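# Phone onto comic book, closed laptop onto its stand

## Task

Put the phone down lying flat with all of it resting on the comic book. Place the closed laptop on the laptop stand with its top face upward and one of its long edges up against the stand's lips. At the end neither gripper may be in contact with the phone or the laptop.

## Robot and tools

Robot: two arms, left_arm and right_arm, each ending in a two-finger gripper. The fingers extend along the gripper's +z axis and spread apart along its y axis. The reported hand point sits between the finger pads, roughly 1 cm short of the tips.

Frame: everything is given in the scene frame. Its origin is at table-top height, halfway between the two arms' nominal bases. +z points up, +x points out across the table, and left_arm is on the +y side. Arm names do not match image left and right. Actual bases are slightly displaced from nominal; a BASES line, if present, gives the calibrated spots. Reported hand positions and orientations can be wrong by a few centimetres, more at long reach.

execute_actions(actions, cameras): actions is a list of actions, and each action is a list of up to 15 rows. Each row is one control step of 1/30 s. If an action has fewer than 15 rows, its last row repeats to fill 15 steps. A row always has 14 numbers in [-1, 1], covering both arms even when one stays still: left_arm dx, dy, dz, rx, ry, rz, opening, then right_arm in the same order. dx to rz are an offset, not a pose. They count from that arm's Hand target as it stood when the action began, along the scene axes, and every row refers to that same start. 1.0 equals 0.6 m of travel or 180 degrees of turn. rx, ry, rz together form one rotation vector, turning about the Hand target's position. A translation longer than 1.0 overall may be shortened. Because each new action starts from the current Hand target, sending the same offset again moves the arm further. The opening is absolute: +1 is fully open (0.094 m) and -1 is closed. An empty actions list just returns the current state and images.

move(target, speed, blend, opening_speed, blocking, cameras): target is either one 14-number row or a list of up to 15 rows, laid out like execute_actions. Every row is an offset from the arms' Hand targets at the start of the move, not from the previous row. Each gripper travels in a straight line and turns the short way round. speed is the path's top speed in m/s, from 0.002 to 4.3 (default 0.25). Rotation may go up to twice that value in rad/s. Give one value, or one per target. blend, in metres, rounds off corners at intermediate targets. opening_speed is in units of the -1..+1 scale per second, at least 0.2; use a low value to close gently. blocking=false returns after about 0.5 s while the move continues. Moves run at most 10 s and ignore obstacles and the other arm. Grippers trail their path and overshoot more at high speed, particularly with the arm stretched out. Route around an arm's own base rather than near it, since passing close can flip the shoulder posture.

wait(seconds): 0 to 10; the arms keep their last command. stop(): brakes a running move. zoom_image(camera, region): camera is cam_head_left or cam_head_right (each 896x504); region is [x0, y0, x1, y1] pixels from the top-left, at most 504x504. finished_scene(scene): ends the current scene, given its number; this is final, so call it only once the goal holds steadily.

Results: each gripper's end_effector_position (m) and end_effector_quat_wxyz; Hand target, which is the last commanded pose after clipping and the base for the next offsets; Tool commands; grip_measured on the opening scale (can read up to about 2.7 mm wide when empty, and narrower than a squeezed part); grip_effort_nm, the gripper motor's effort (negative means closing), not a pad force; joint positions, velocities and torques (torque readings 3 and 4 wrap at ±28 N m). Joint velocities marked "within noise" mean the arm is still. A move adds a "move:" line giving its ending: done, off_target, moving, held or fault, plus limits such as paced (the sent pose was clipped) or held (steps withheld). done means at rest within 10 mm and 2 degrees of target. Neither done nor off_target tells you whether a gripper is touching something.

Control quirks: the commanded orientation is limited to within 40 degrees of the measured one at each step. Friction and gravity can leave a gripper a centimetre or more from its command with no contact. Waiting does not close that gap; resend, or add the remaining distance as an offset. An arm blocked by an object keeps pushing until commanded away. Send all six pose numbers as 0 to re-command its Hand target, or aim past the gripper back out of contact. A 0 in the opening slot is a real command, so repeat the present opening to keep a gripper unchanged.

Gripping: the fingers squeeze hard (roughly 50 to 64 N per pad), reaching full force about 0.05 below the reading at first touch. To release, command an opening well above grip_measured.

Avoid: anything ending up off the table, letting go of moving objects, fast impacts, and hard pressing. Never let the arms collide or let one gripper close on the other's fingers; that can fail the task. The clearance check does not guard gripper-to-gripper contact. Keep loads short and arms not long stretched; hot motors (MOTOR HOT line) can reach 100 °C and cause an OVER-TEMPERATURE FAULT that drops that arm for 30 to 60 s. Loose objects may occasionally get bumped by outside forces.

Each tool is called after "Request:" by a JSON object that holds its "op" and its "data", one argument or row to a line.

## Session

Scene 1 done. Scene 2.

Request:
{"op": "execute_actions", "data": {
  "actions": []
}}

Request:
{"op": "zoom_image", "data": {
  "camera": "cam_head_left",
  "region": [60, 80, 560, 480]
}}

Request:
{"op": "zoom_image", "data": {
  "camera": "cam_head_right",
  "region": [200, 80, 700, 480]
}}

Scene clock: 0.00 s.
left_arm: end_effector_position=(+0.5762, +0.0326, +0.2203) grip_measured=+1.000 grip_effort_nm=n/a end_effector_quat_wxyz=(+0.373, -0.189, +0.872, +0.255) | right_arm: end_effector_position=(+0.2773, -0.6663, +0.2408) grip_measured=+1.000 grip_effort_nm=n/a end_effector_quat_wxyz=(+0.133, +0.606, +0.784, +0.005)
Joint positions: left_arm=[-0.632 1.766 1.516 -1.115 -0.923 -0.928 0.094] | right_arm=[-0.891 1.408 1.311 -1.216 -0.069 0.44 0.094]
Joint velocities: within noise
Joint torques (N m): no reading
Motor temperatures (°C): left_arm=[22 26 36 23 27 23 28] | right_arm=[26 37 36 25 25 23 26]
Heat: left arm: hottest elbow 36 °C; right arm: hottest shoulder 37 °C.
Hand target: left_arm +0.5823, +0.0284, +0.2385; +0.386, -0.198, +0.868, +0.242 | right_arm +0.2820, -0.6720, +0.2484; +0.142, +0.605, +0.783, +0.003
Tool commands: left_gripper/opening=+1.0 right_gripper/opening=+1.0

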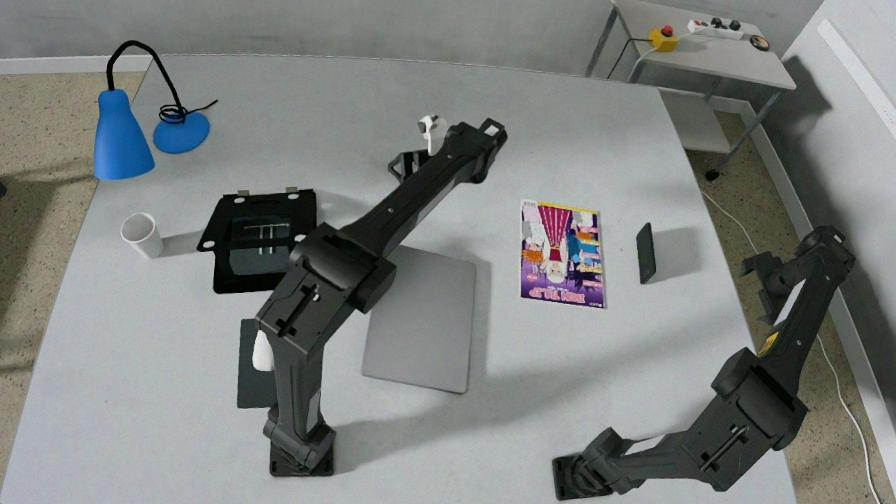

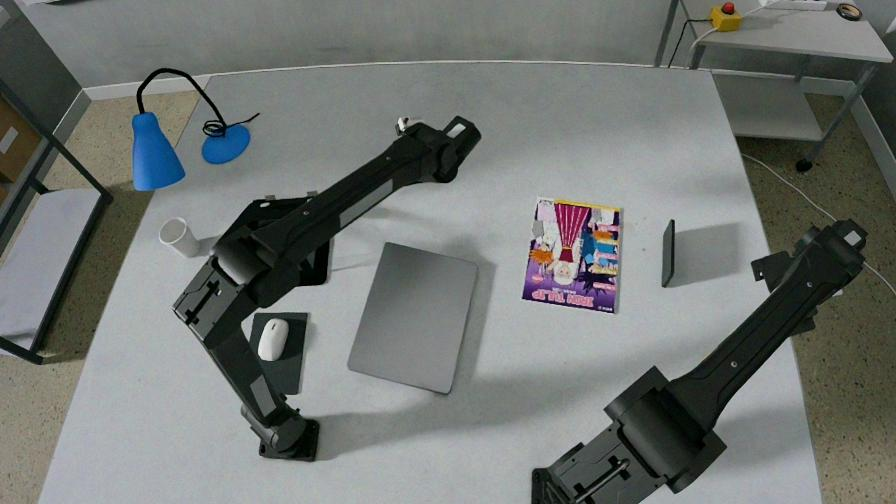

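Scaled by 1.008.

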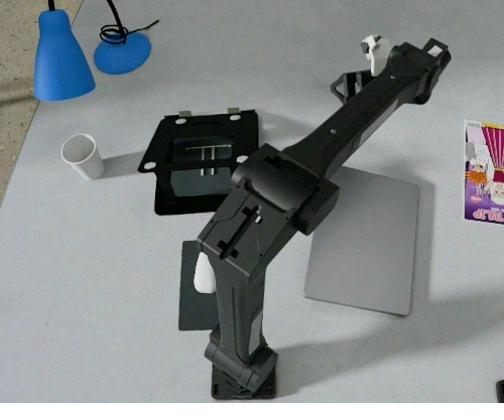

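Scaled by 1.008.

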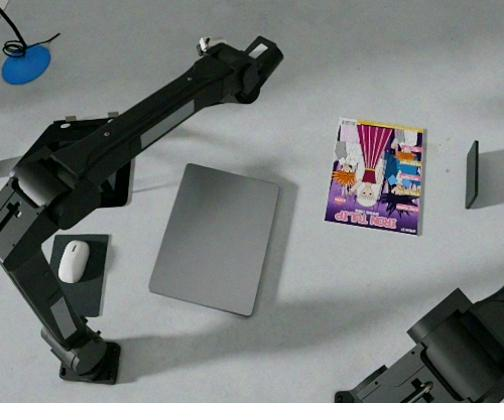

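Request:
{"op": "move", "data": {
  "target": [0,0,0,0,0,0,1,0.363,0.203,-0.06,0.003,0.0964,0.3824,1],
  "speed": 0.25
}}

Request:
{"op": "zoom_image", "data": {
  "camera": "cam_head_left",
  "region": [500, 170, 720, 330]
}}

Request:
{"op": "zoom_image", "data": {
  "camera": "cam_head_right",
  "region": [520, 170, 740, 330]
}}

Scene clock: 28.80 s.
left_arm: end_effector_position=(+0.5762, +0.0326, +0.2203) grip_measured=+1.000 grip_effort_nm=0.022 end_effector_quat_wxyz=(+0.373, -0.189, +0.872, +0.255) | right_arm: end_effector_position=(+0.4832, -0.5461, +0.2090) grip_measured=+1.000 grip_effort_nm=-0.012 end_effector_quat_wxyz=(-0.006, +0.060, +0.998, +0.003)
Joint positions: left_arm=[-0.632 1.766 1.516 -1.115 -0.923 -0.928 0.094] | right_arm=[-0.438 1.834 1.772 -1.521 -0.001 -0.312 0.094]
Joint velocities: within noise
Joint torques (N m): left_arm=[-1.49 -19.31 12.67 0.84 -0.55 0] | right_arm=[0.97 -18.78 13.03 -0.13 0.08 0.05]
Motor temperatures (°C): left_arm=[22 29 39 23 27 23 28] | right_arm=[26 38 44 25 25 23 26]
Heat: left arm: hottest elbow 39 °C; right arm: hottest elbow 44 °C.
Hand target: left_arm +0.5823, +0.0284, +0.2385; +0.386, -0.198, +0.868, +0.242 | right_arm +0.4999, -0.5501, +0.2126; +0.000, +0.053, +0.999, -0.001
Off the commanded pose: left_arm 0.020 m, 2 deg | right_arm 0.017 m, 1 deg.
move: off_target (left_arm, right_arm)

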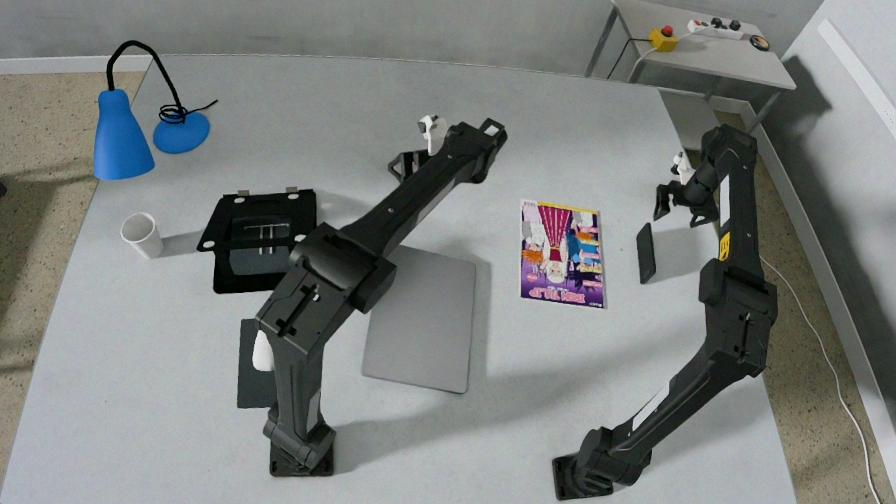

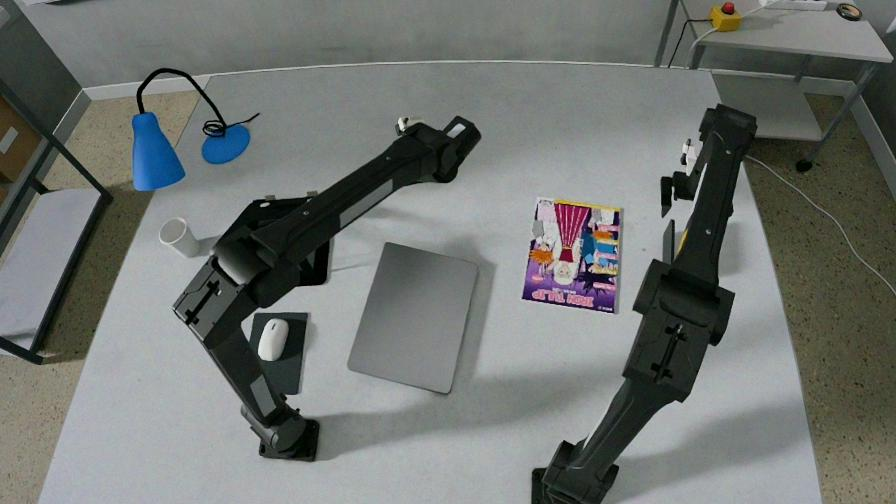

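Scaled by 2.291.

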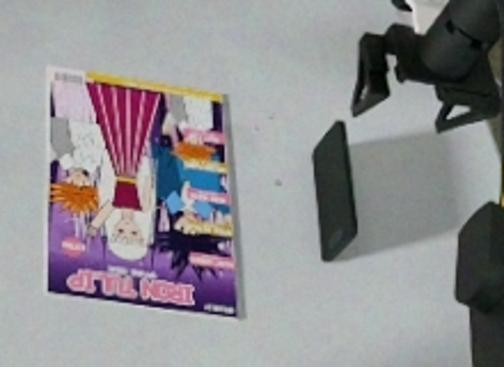

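Scaled by 2.291.

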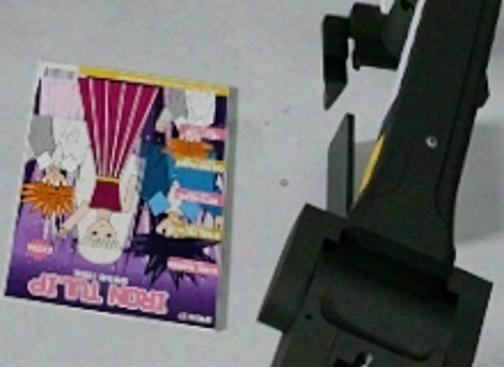

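Request:
{"op": "move", "data": {
  "target": [0,0,0,0,0,0,1,0.03,-0.028,-0.165,0,0,0,1],
  "speed": 0.12
}}

Request:
{"op": "zoom_image", "data": {
  "camera": "cam_head_left",
  "region": [600, 180, 740, 300]
}}

Request:
{"op": "zoom_image", "data": {
  "camera": "cam_head_right",
  "region": [620, 180, 760, 300]
}}

Scene clock: 33.77 s.
left_arm: end_effector_position=(+0.5762, +0.0326, +0.2203) grip_measured=+1.000 grip_effort_nm=0.022 end_effector_quat_wxyz=(+0.373, -0.189, +0.872, +0.255) | right_arm: end_effector_position=(+0.5192, -0.5627, +0.1343) grip_measured=+1.000 grip_effort_nm=-0.012 end_effector_quat_wxyz=(+0.013, +0.053, +0.998, -0.005)
Joint positions: left_arm=[-0.632 1.766 1.516 -1.115 -0.923 -0.928 0.094] | right_arm=[-0.438 1.944 1.738 -1.337 -0.001 -0.325 0.094]
Joint velocities: within noise
Joint torques (N m): left_arm=[-1.14 -19.78 12.85 0.62 -0.61 0.03] | right_arm=[0.03 -20.95 8.14 0.64 0.07 0.08]
Motor temperatures (°C): left_arm=[22 29 40 23 27 23 28] | right_arm=[26 38 44 25 25 23 26]
Heat: left arm: hottest elbow 40 °C; right arm: hottest elbow 44 °C.
Hand target: left_arm +0.5823, +0.0284, +0.2385; +0.386, -0.198, +0.868, +0.242 | right_arm +0.5179, -0.5669, +0.1135; +0.000, +0.053, +0.999, -0.001
Off the commanded pose: left_arm 0.020 m, 2 deg | right_arm 0.021 m, 2 deg.
move: off_target (left_arm, right_arm)

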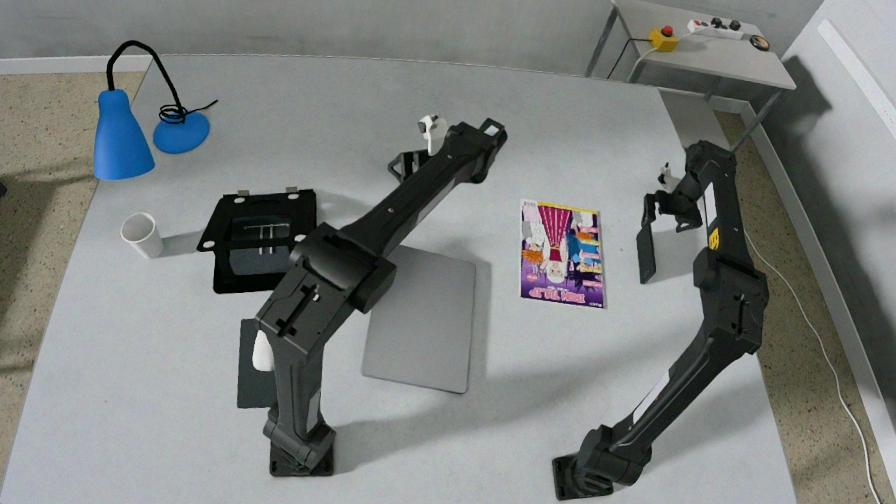

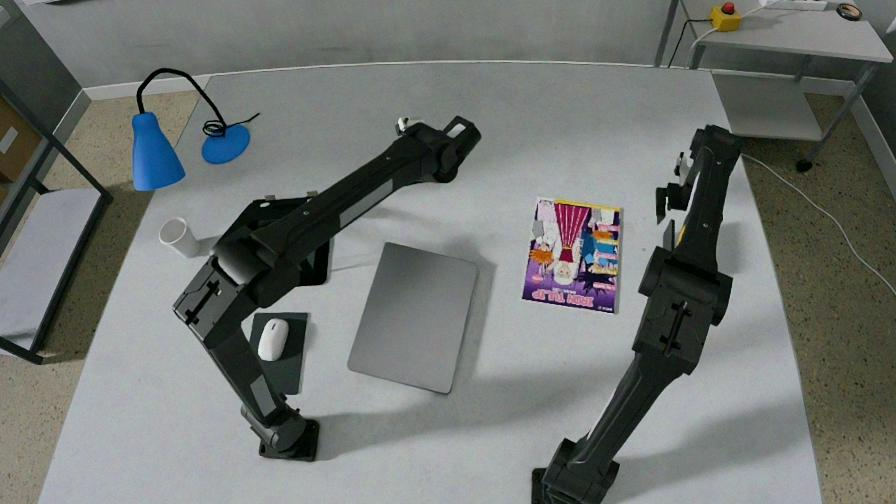

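Scaled by 3.600.

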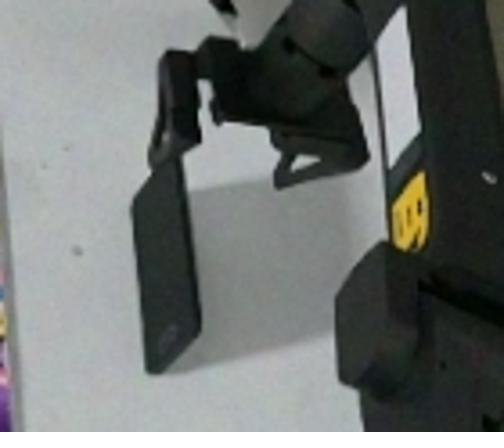

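Scaled by 3.600.

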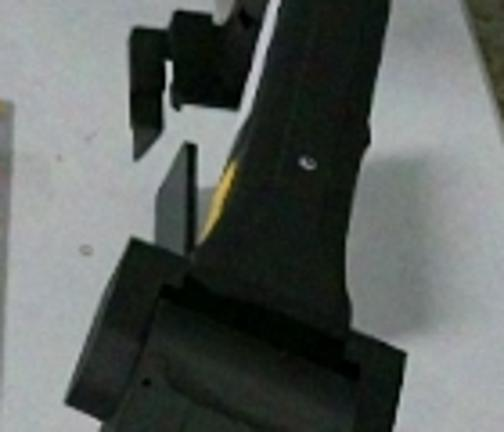

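Request:
{"op": "move", "data": {
  "target": [0,0,0,0,0,0,1,-0.025,-0.017,-0.1,0,0,0,1],
  "speed": 0.08
}}

Request:
{"op": "zoom_image", "data": {
  "camera": "cam_head_left",
  "region": [600, 180, 740, 300]
}}

Request:
{"op": "zoom_image", "data": {
  "camera": "cam_head_right",
  "region": [620, 180, 760, 300]
}}

Scene clock: 40.93 s.
left_arm: end_effector_position=(+0.5762, +0.0326, +0.2203) grip_measured=+1.000 grip_effort_nm=0.022 end_effector_quat_wxyz=(+0.373, -0.189, +0.872, +0.255) | right_arm: end_effector_position=(+0.5088, -0.5720, +0.0774) grip_measured=+1.000 grip_effort_nm=-0.017 end_effector_quat_wxyz=(+0.016, +0.051, +0.999, -0.006)
Joint positions: left_arm=[-0.632 1.766 1.516 -1.115 -0.923 -0.928 0.094] | right_arm=[-0.459 1.968 1.62 -1.189 -0.001 -0.351 0.094]
Joint velocities: within noise
Joint torques (N m): left_arm=[-1.79 -19.9 12.78 0.73 -0.54 -0.02] | right_arm=[-0.44 -20.54 7.42 0.58 0.07 0.09]
Motor temperatures (°C): left_arm=[22 30 40 23 27 23 28] | right_arm=[26 38 44 25 25 23 26]
Heat: left arm: hottest elbow 40 °C; right arm: hottest elbow 44 °C.
Hand target: left_arm +0.5823, +0.0284, +0.2385; +0.386, -0.198, +0.868, +0.242 | right_arm +0.5028, -0.5772, +0.0535; +0.000, +0.053, +0.999, -0.001
Off the commanded pose: left_arm 0.020 m, 2 deg | right_arm 0.025 m, 2 deg.
move: off_target (left_arm, right_arm)

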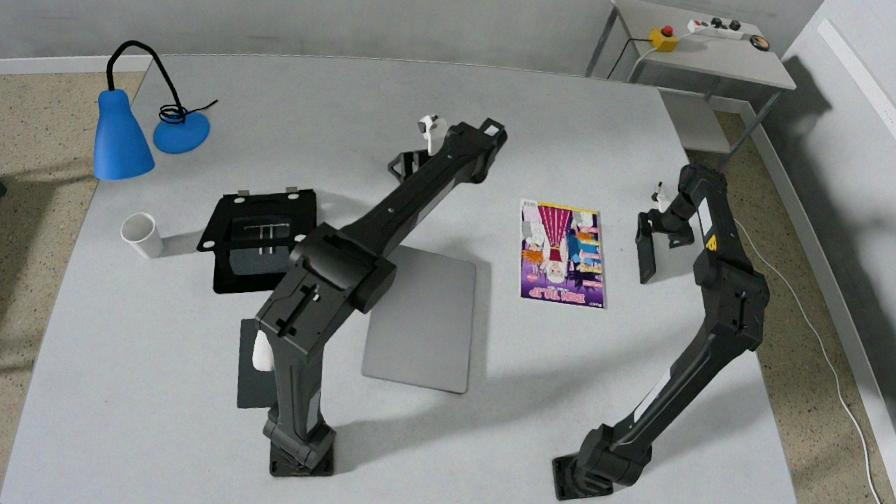

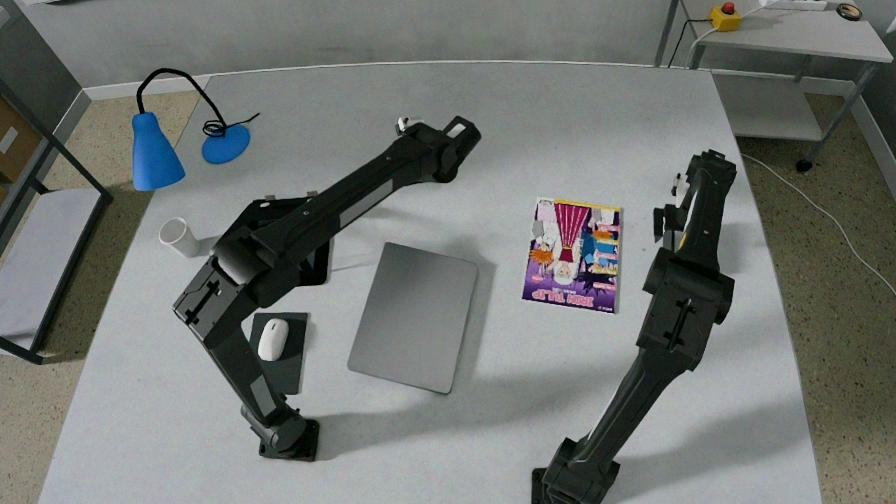

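Scaled by 3.600.

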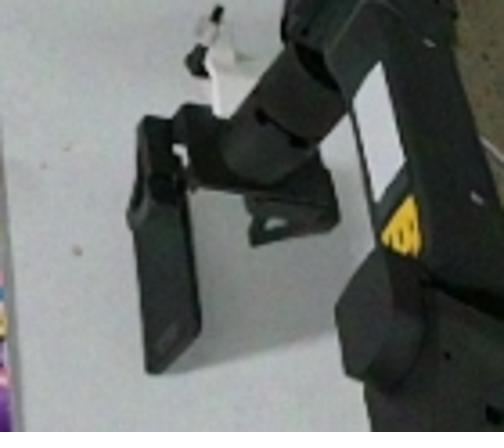

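Scaled by 3.600.

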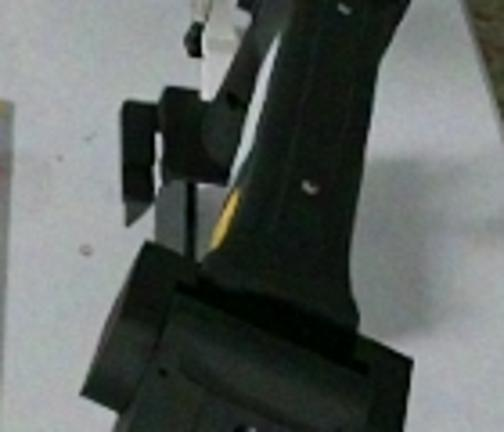

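Request:
{"op": "move", "data": {
  "target": [0,0,0,0,0,0,1,0.0,0.0,-0.035,0,0,0,1],
  "speed": 0.06,
  "cameras": []
}}

Request:
{"op": "move", "data": {
  "target": [0,0,0,0,0,0,1,0.0,0.0,0.0,0,0,0,-0.6],
  "speed": 0.06,
  "opening_speed": 0.3
}}

Request:
{"op": "zoom_image", "data": {
  "camera": "cam_head_left",
  "region": [600, 180, 740, 300]
}}

Scene clock: 46.30 s.
left_arm: end_effector_position=(+0.5762, +0.0326, +0.2203) grip_measured=+1.000 grip_effort_nm=0.022 end_effector_quat_wxyz=(+0.373, -0.189, +0.872, +0.255) | right_arm: end_effector_position=(+0.5099, -0.5725, +0.0577) grip_measured=+1.000 grip_effort_nm=-0.012 end_effector_quat_wxyz=(+0.017, +0.051, +0.999, -0.007)
Joint positions: left_arm=[-0.632 1.766 1.516 -1.115 -0.923 -0.928 0.094] | right_arm=[-0.459 1.988 1.597 -1.143 -0.001 -0.352 0.094]
Joint velocities: within noise
Joint torques (N m): left_arm=[-1.14 -19.25 12.82 0.59 -0.59 0.01] | right_arm=[-0.38 -20.78 7.2 0.64 0.07 0.09]
Motor temperatures (°C): left_arm=[22 30 40 23 27 23 28] | right_arm=[26 39 44 25 25 23 26]
Heat: left arm: hottest elbow 40 °C; right arm: hottest elbow 44 °C.
Hand target: left_arm +0.5823, +0.0284, +0.2385; +0.386, -0.198, +0.868, +0.242 | right_arm +0.5028, -0.5772, +0.0325; +0.000, +0.053, +0.999, -0.001
Off the commanded pose: left_arm 0.020 m, 2 deg | right_arm 0.027 m, 2 deg.
move: off_target (left_arm, right_arm)
No camera images: "cameras" was empty.

Scene clock: 51.93 s.
left_arm: end_effector_position=(+0.5762, +0.0326, +0.2203) grip_measured=+1.000 grip_effort_nm=0.022 end_effector_quat_wxyz=(+0.373, -0.189, +0.872, +0.255) | right_arm: end_effector_position=(+0.5099, -0.5725, +0.0577) grip_measured=-0.598 grip_effort_nm=-0.085 end_effector_quat_wxyz=(+0.017, +0.051, +0.999, -0.007)
Joint positions: left_arm=[-0.632 1.766 1.516 -1.115 -0.923 -0.928 0.094] | right_arm=[-0.459 1.988 1.597 -1.143 -0.001 -0.352 0.019]
Joint velocities: within noise
Joint torques (N m): left_arm=[-1.96 -19.43 12.89 0.75 -0.58 0] | right_arm=[-0.44 -20.72 7.24 0.59 0.07 0.09]
Motor temperatures (°C): left_arm=[22 30 41 23 27 23 28] | right_arm=[26 40 44 25 25 23 26]
Heat: left arm: hottest elbow 41 °C; right arm: hottest elbow 44 °C.
Hand target: left_arm +0.5823, +0.0284, +0.2385; +0.386, -0.198, +0.868, +0.242 | right_arm +0.5028, -0.5772, +0.0325; +0.000, +0.053, +0.999, -0.001
Off the commanded pose: left_arm 0.020 m, 2 deg | right_arm 0.027 m, 2 deg.
move: off_target (left_arm, right_arm)

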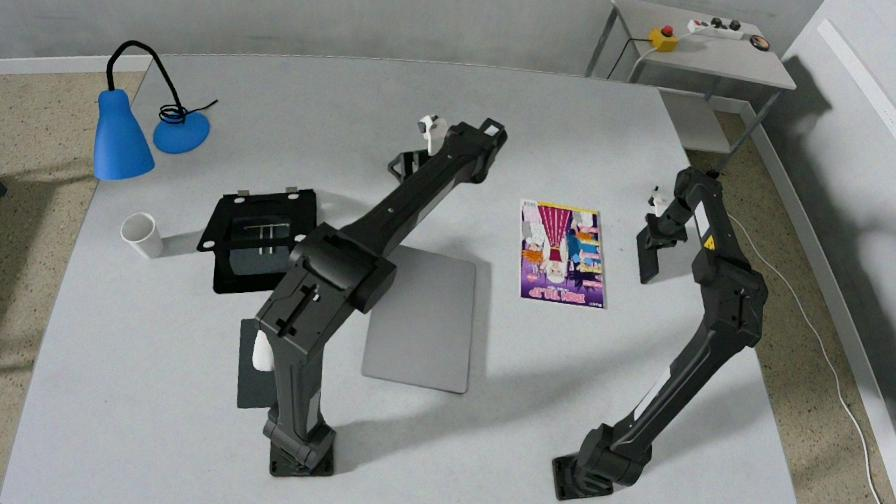

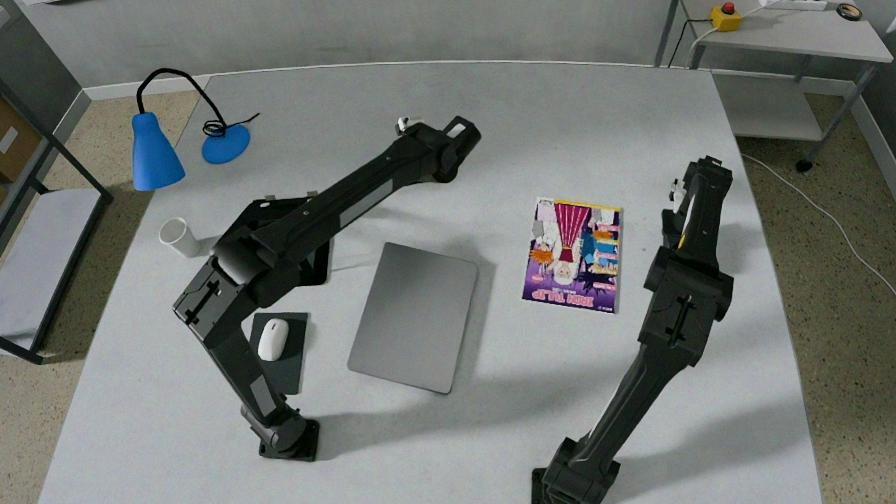

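Scaled by 3.600.

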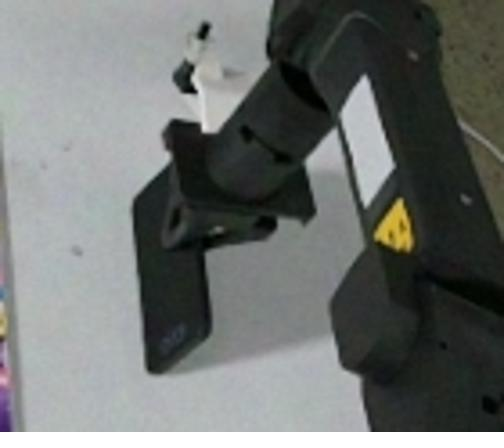

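Request:
{"op": "move", "data": {
  "target": [0,0,0,0,0,0,1,0.0,0.0,0.0,0,0,0,-0.92],
  "speed": 0.06,
  "opening_speed": 0.25
}}

Request:
{"op": "zoom_image", "data": {
  "camera": "cam_head_left",
  "region": [600, 180, 740, 300]
}}

Scene clock: 55.83 s.
left_arm: end_effector_position=(+0.5762, +0.0326, +0.2203) grip_measured=+1.000 grip_effort_nm=0.022 end_effector_quat_wxyz=(+0.373, -0.189, +0.872, +0.255) | right_arm: end_effector_position=(+0.5099, -0.5725, +0.0577) grip_measured=-0.846 grip_effort_nm=-1.033 end_effector_quat_wxyz=(+0.017, +0.051, +0.999, -0.007)
Joint positions: left_arm=[-0.632 1.766 1.516 -1.115 -0.923 -0.928 0.094] | right_arm=[-0.459 1.988 1.597 -1.143 -0.001 -0.352 0.007]
Joint velocities: within noise
Joint torques (N m): left_arm=[-1.44 -20.01 12.89 0.81 -0.56 -0.11] | right_arm=[-0.5 -20.72 7.21 0.59 0.07 0.09]
Motor temperatures (°C): left_arm=[22 30 41 23 27 23 28] | right_arm=[26 40 43 25 25 23 26]
Heat: left arm: hottest elbow 41 °C; right arm: hottest elbow 43 °C.
Hand target: left_arm +0.5823, +0.0284, +0.2385; +0.386, -0.198, +0.868, +0.242 | right_arm +0.5028, -0.5771, +0.0326; +0.000, +0.053, +0.999, -0.001
Off the commanded pose: left_arm 0.020 m, 2 deg | right_arm 0.027 m, 2 deg.
move: off_target (left_arm, right_arm)

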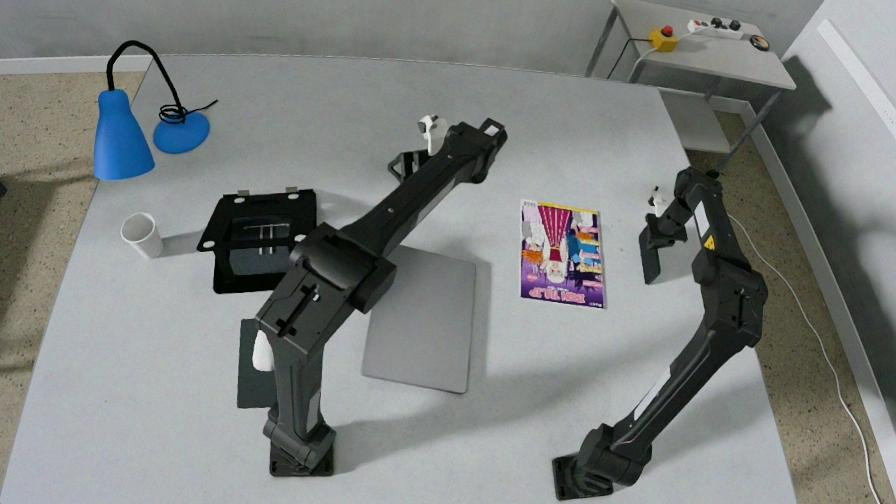

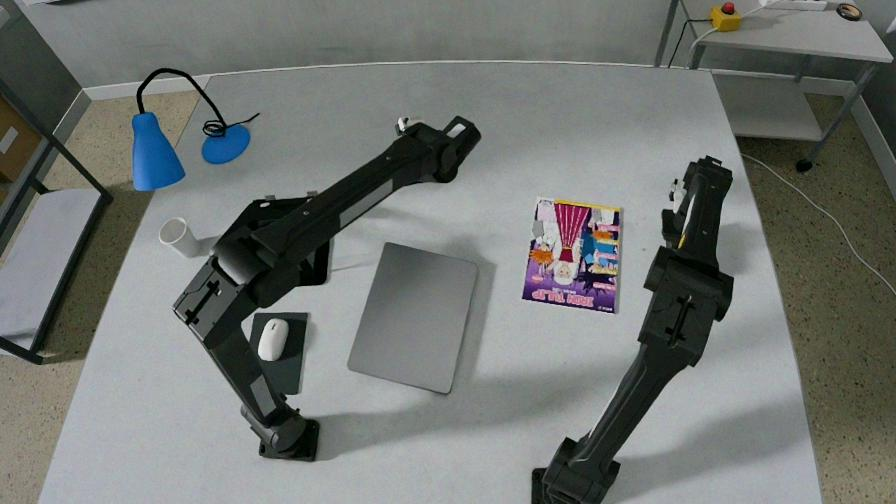

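Scaled by 3.600.

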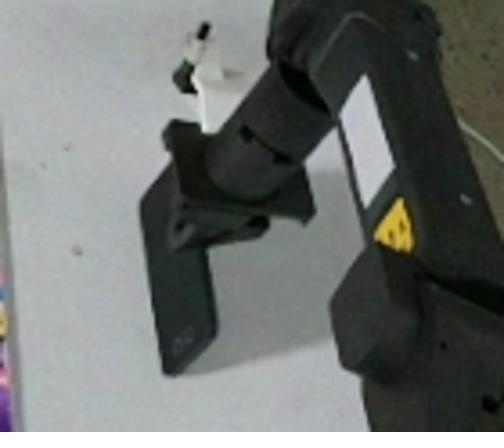

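Request:
{"op": "move", "data": {
  "target": [0,0,0,0,0,0,1,0.0,0.08,0.3,0,0,0,-0.92],
  "speed": 0.12
}}

Request:
{"op": "zoom_image", "data": {
  "camera": "cam_head_left",
  "region": [600, 160, 740, 280]
}}

Scene clock: 66.07 s.
left_arm: end_effector_position=(+0.5762, +0.0326, +0.2203) grip_measured=+1.000 grip_effort_nm=0.022 end_effector_quat_wxyz=(+0.373, -0.189, +0.872, +0.255) | right_arm: end_effector_position=(+0.4847, -0.5282, +0.1776) grip_measured=-0.846 grip_effort_nm=-1.033 end_effector_quat_wxyz=(-0.034, +0.055, +0.998, +0.013)
Joint positions: left_arm=[-0.632 1.766 1.516 -1.115 -0.923 -0.928 0.094] | right_arm=[-0.408 1.867 1.736 -1.512 -0.001 -0.293 0.007]
Joint velocities: within noise
Joint torques (N m): left_arm=[-1.55 -19.49 12.82 0.72 -0.59 -0.03] | right_arm=[1.26 -23.82 13.38 -0.27 0.06 0.22]
Motor temperatures (°C): left_arm=[22 30 41 23 27 23 28] | right_arm=[26 41 44 25 24 23 27]
Heat: left arm: hottest elbow 41 °C; right arm: hottest elbow 44 °C.
Hand target: left_arm +0.5823, +0.0284, +0.2385; +0.386, -0.198, +0.868, +0.242 | right_arm +0.5028, -0.5291, +0.2124; +0.000, +0.053, +0.999, -0.001
Off the commanded pose: left_arm 0.020 m, 2 deg | right_arm 0.039 m, 4 deg.
move: off_target (left_arm, right_arm)

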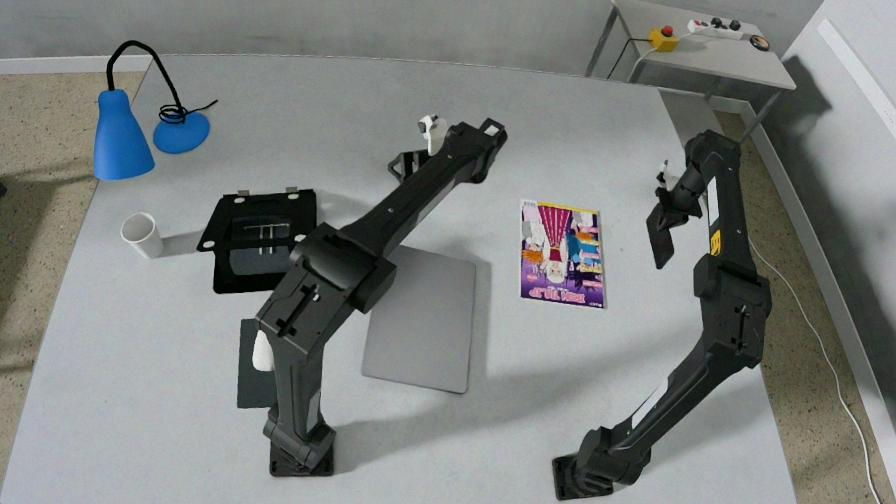

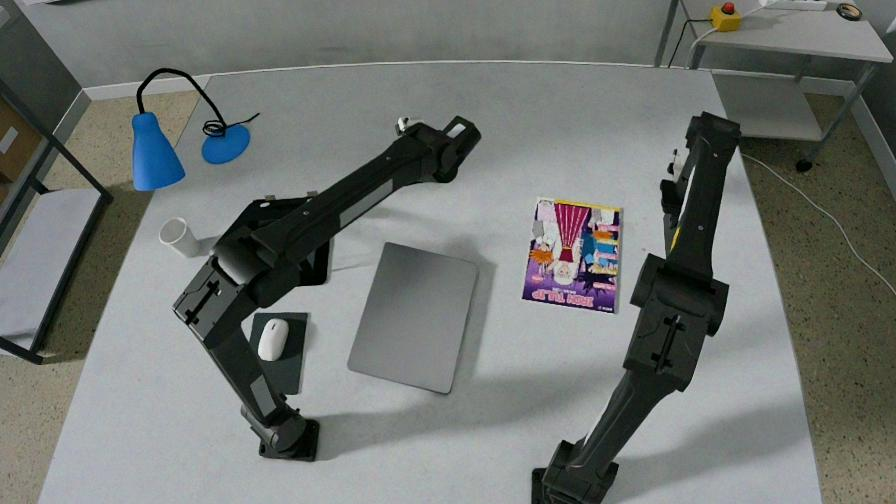

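Scaled by 3.600.

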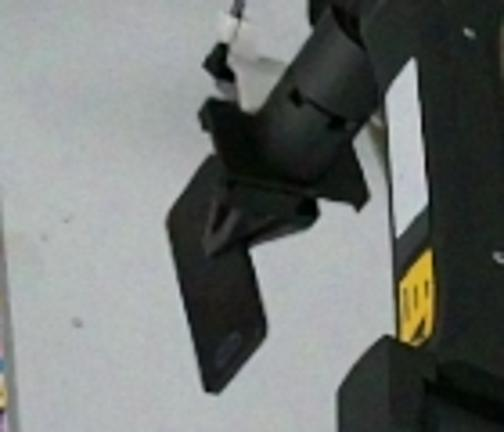

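Request:
{"op": "move", "data": {
  "target": [0,0,0,0,0,0,1,0.025,0.31,0.03,-0.334,-0.0174,0.0907,-0.92],
  "speed": 0.15
}}

Request:
{"op": "zoom_image", "data": {
  "camera": "cam_head_left",
  "region": [480, 160, 680, 320]
}}

Request:
{"op": "zoom_image", "data": {
  "camera": "cam_head_right",
  "region": [480, 160, 680, 320]
}}

Scene clock: 79.80 s.
left_arm: end_effector_position=(+0.5762, +0.0326, +0.2203) grip_measured=+1.000 grip_effort_nm=0.022 end_effector_quat_wxyz=(+0.373, -0.189, +0.872, +0.255) | right_arm: end_effector_position=(+0.5183, -0.3464, +0.2440) grip_measured=-0.846 grip_effort_nm=-1.043 end_effector_quat_wxyz=(+0.067, -0.079, +0.864, -0.492)
Joint positions: left_arm=[-0.632 1.766 1.516 -1.115 -0.923 -0.928 0.094] | right_arm=[0.202 1.735 1.503 -1.305 1.039 0.005 0.007]
Joint velocities: within noise
Joint torques (N m): left_arm=[-1.26 -19.37 12.92 0.51 -0.57 0.03] | right_arm=[0.97 -18.02 8.05 -0.24 0.89 0.25]
Motor temperatures (°C): left_arm=[22 31 42 23 27 23 28] | right_arm=[26 43 45 25 25 23 27]
Heat: left arm: hottest elbow 42 °C; right arm: hottest elbow 45 °C.
Hand target: left_arm +0.5823, +0.0284, +0.2385; +0.386, -0.198, +0.868, +0.242 | right_arm +0.5179, -0.3431, +0.2305; +0.053, -0.090, +0.861, -0.497
Off the commanded pose: left_arm 0.020 m, 2 deg | right_arm 0.014 m, 2 deg.
move: off_target (left_arm, right_arm)

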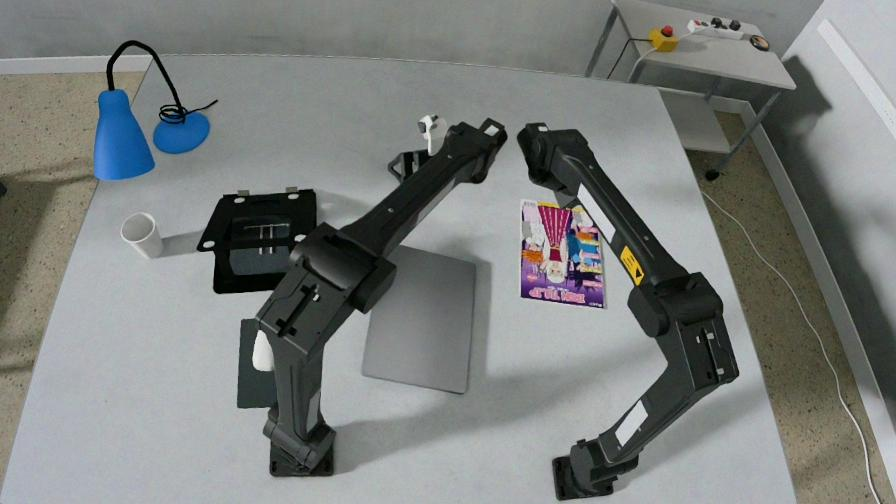

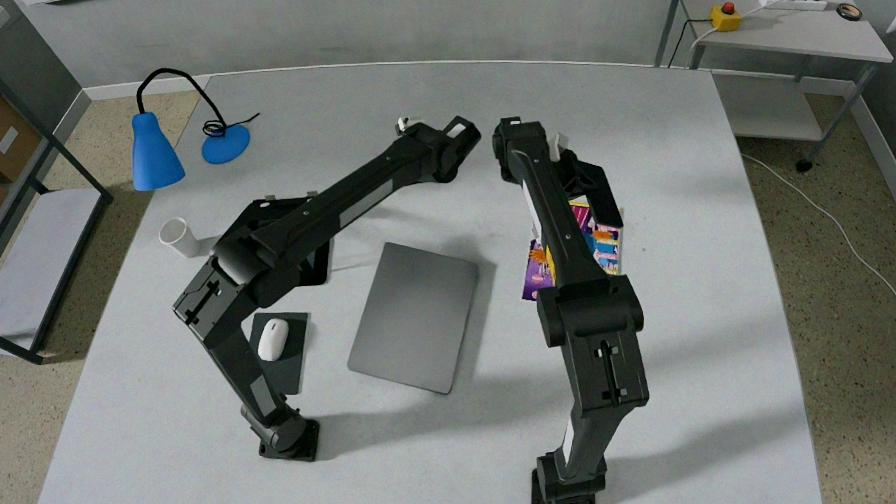

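Scaled by 2.520.

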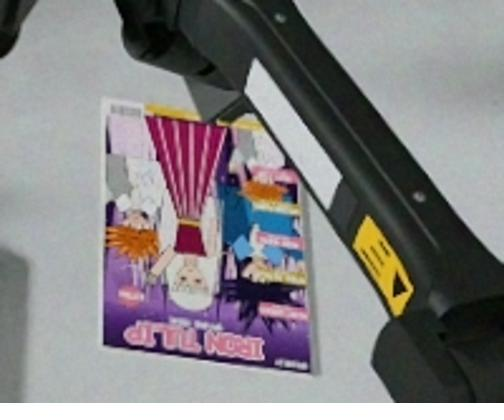

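Scaled by 2.520.

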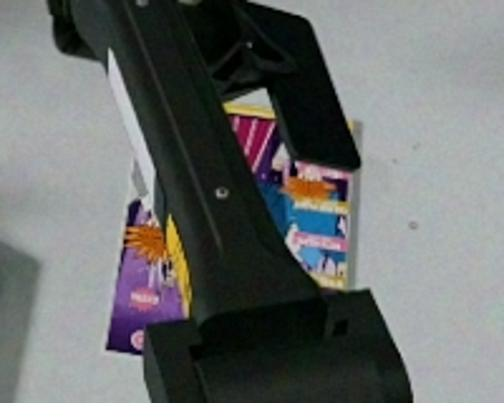

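Request:
{"op": "move", "data": {
  "target": [0,0,0,0,0,0,1,0.0,0.0,-0.285,0,0,0,-0.92],
  "speed": 0.1
}}

Request:
{"op": "zoom_image", "data": {
  "camera": "cam_head_right",
  "region": [500, 180, 660, 320]
}}

Request:
{"op": "zoom_image", "data": {
  "camera": "cam_head_left",
  "region": [500, 160, 660, 320]
}}

Scene clock: 88.30 s.
left_arm: end_effector_position=(+0.5762, +0.0326, +0.2203) grip_measured=+1.000 grip_effort_nm=0.022 end_effector_quat_wxyz=(+0.373, -0.189, +0.872, +0.255) | right_arm: end_effector_position=(+0.5188, -0.3464, +0.0692) grip_measured=-0.846 grip_effort_nm=-1.043 end_effector_quat_wxyz=(+0.055, -0.084, +0.864, -0.494)
Joint positions: left_arm=[-0.632 1.766 1.516 -1.115 -0.923 -0.928 0.094] | right_arm=[0.202 1.941 1.298 -0.925 1.04 0.01 0.007]
Joint velocities: within noise
Joint torques (N m): left_arm=[-1.38 -19.49 12.77 0.53 -0.55 0.03] | right_arm=[0.97 -19.31 6.78 0.58 0.87 0.24]
Motor temperatures (°C): left_arm=[22 31 42 23 27 23 28] | right_arm=[26 42 45 25 25 23 27]
Heat: left arm: hottest elbow 42 °C; right arm: hottest elbow 45 °C.
Hand target: left_arm +0.5823, +0.0284, +0.2385; +0.386, -0.198, +0.868, +0.242 | right_arm +0.5179, -0.3431, +0.0594; +0.052, -0.090, +0.861, -0.498
Off the commanded pose: left_arm 0.020 m, 2 deg | right_arm 0.010 m, 1 deg.
move: off_target (left_arm)

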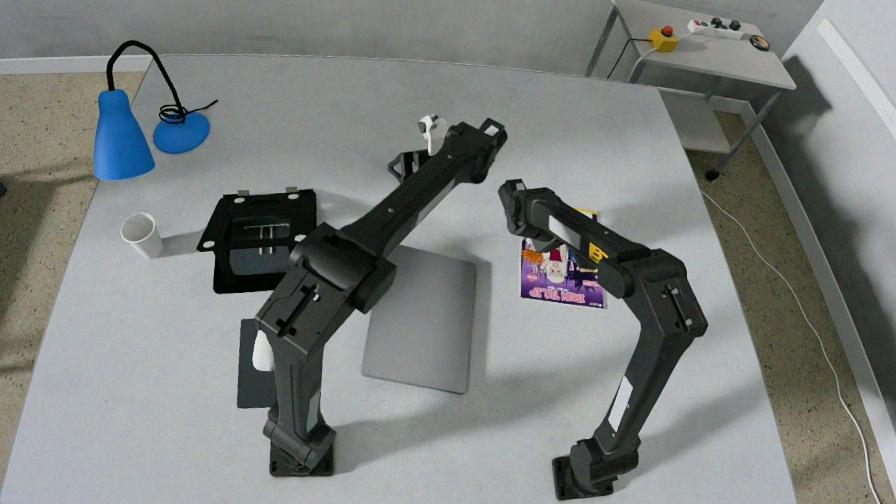

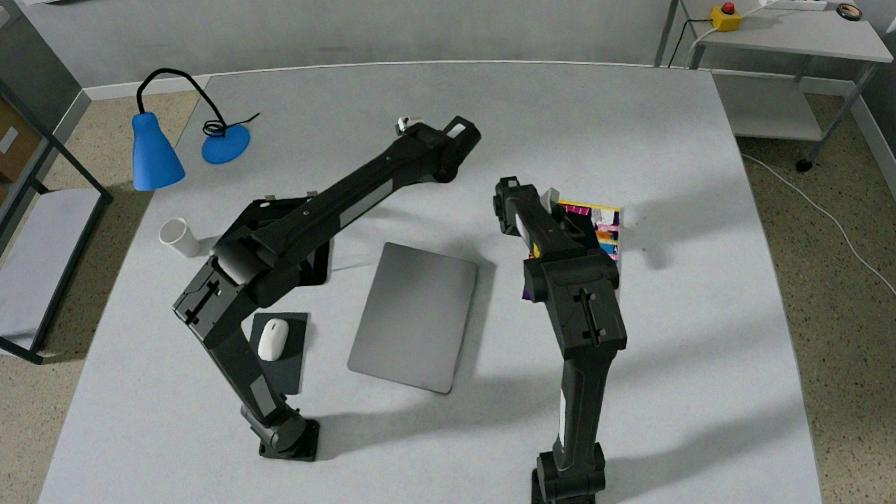

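Scaled by 3.150.

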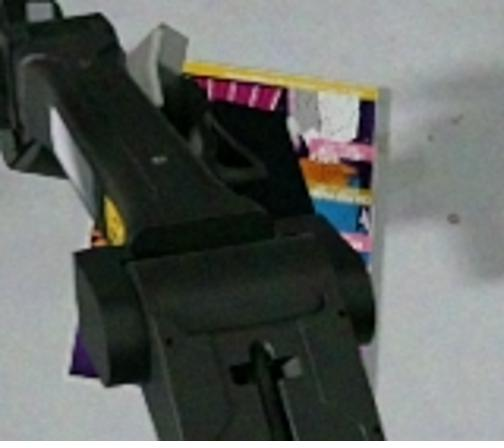

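Scaled by 3.150.

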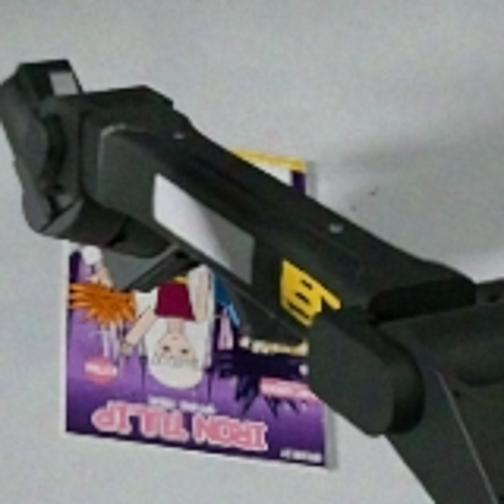

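Request:
{"op": "move", "data": {
  "target": [0,0,0,0,0,0,1,0.0,0.0,-0.045,0,0,0,-0.92],
  "speed": 0.05
}}

Request:
{"op": "zoom_image", "data": {
  "camera": "cam_head_right",
  "region": [520, 190, 640, 310]
}}

Scene clock: 92.60 s.
left_arm: end_effector_position=(+0.5762, +0.0326, +0.2203) grip_measured=+1.000 grip_effort_nm=0.022 end_effector_quat_wxyz=(+0.373, -0.189, +0.872, +0.255) | right_arm: end_effector_position=(+0.5196, -0.3463, +0.0430) grip_measured=-0.846 grip_effort_nm=-1.038 end_effector_quat_wxyz=(+0.056, -0.084, +0.864, -0.494)
Joint positions: left_arm=[-0.632 1.766 1.516 -1.115 -0.923 -0.928 0.094] | right_arm=[0.202 1.984 1.284 -0.866 1.04 0.01 0.007]
Joint velocities: within noise
Joint torques (N m): left_arm=[-1.55 -19.37 12.72 0.77 -0.57 0.02] | right_arm=[1.03 -19.72 6.15 0.5 0.85 0.23]
Motor temperatures (°C): left_arm=[22 31 42 23 27 23 28] | right_arm=[26 42 44 25 25 23 28]
Heat: left arm: hottest elbow 42 °C; right arm: hottest elbow 44 °C.
Hand target: left_arm +0.5823, +0.0284, +0.2385; +0.386, -0.198, +0.868, +0.242 | right_arm +0.5177, -0.3432, +0.0324; +0.052, -0.090, +0.861, -0.498
Off the commanded pose: left_arm 0.020 m, 2 deg | right_arm 0.011 m, 1 deg.
move: off_target (left_arm, right_arm)

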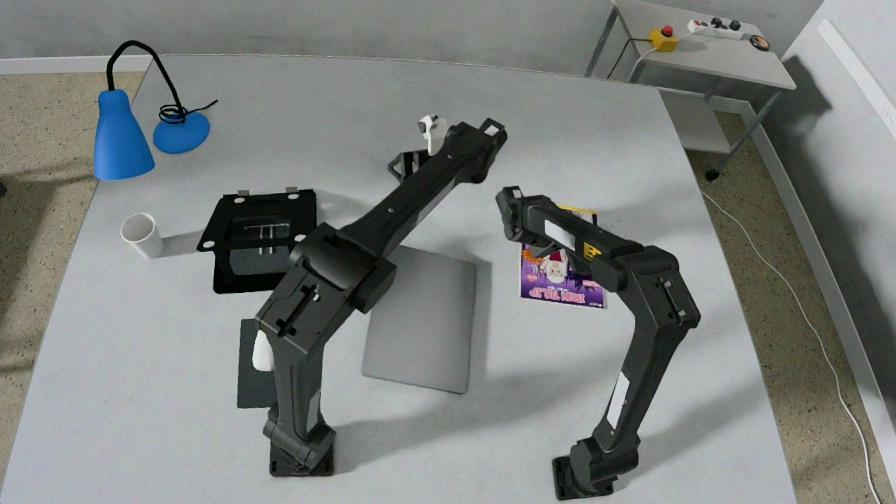

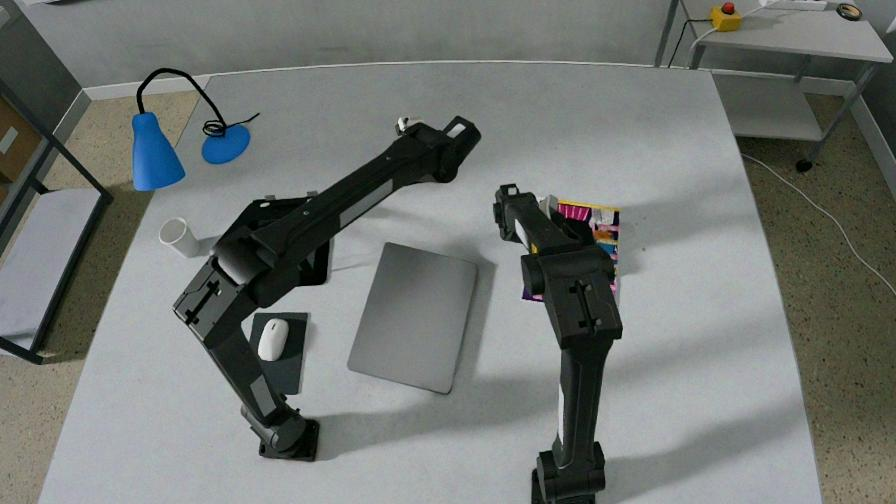

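Scaled by 4.200.

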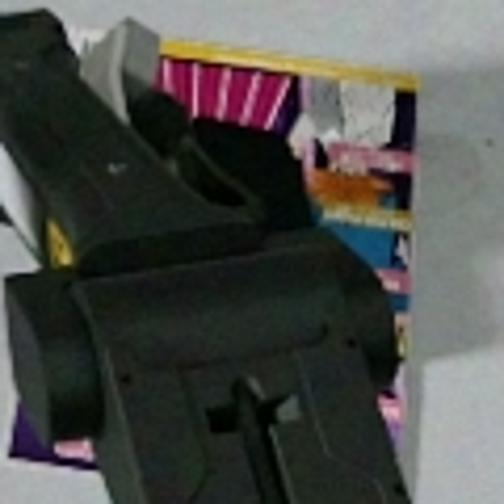

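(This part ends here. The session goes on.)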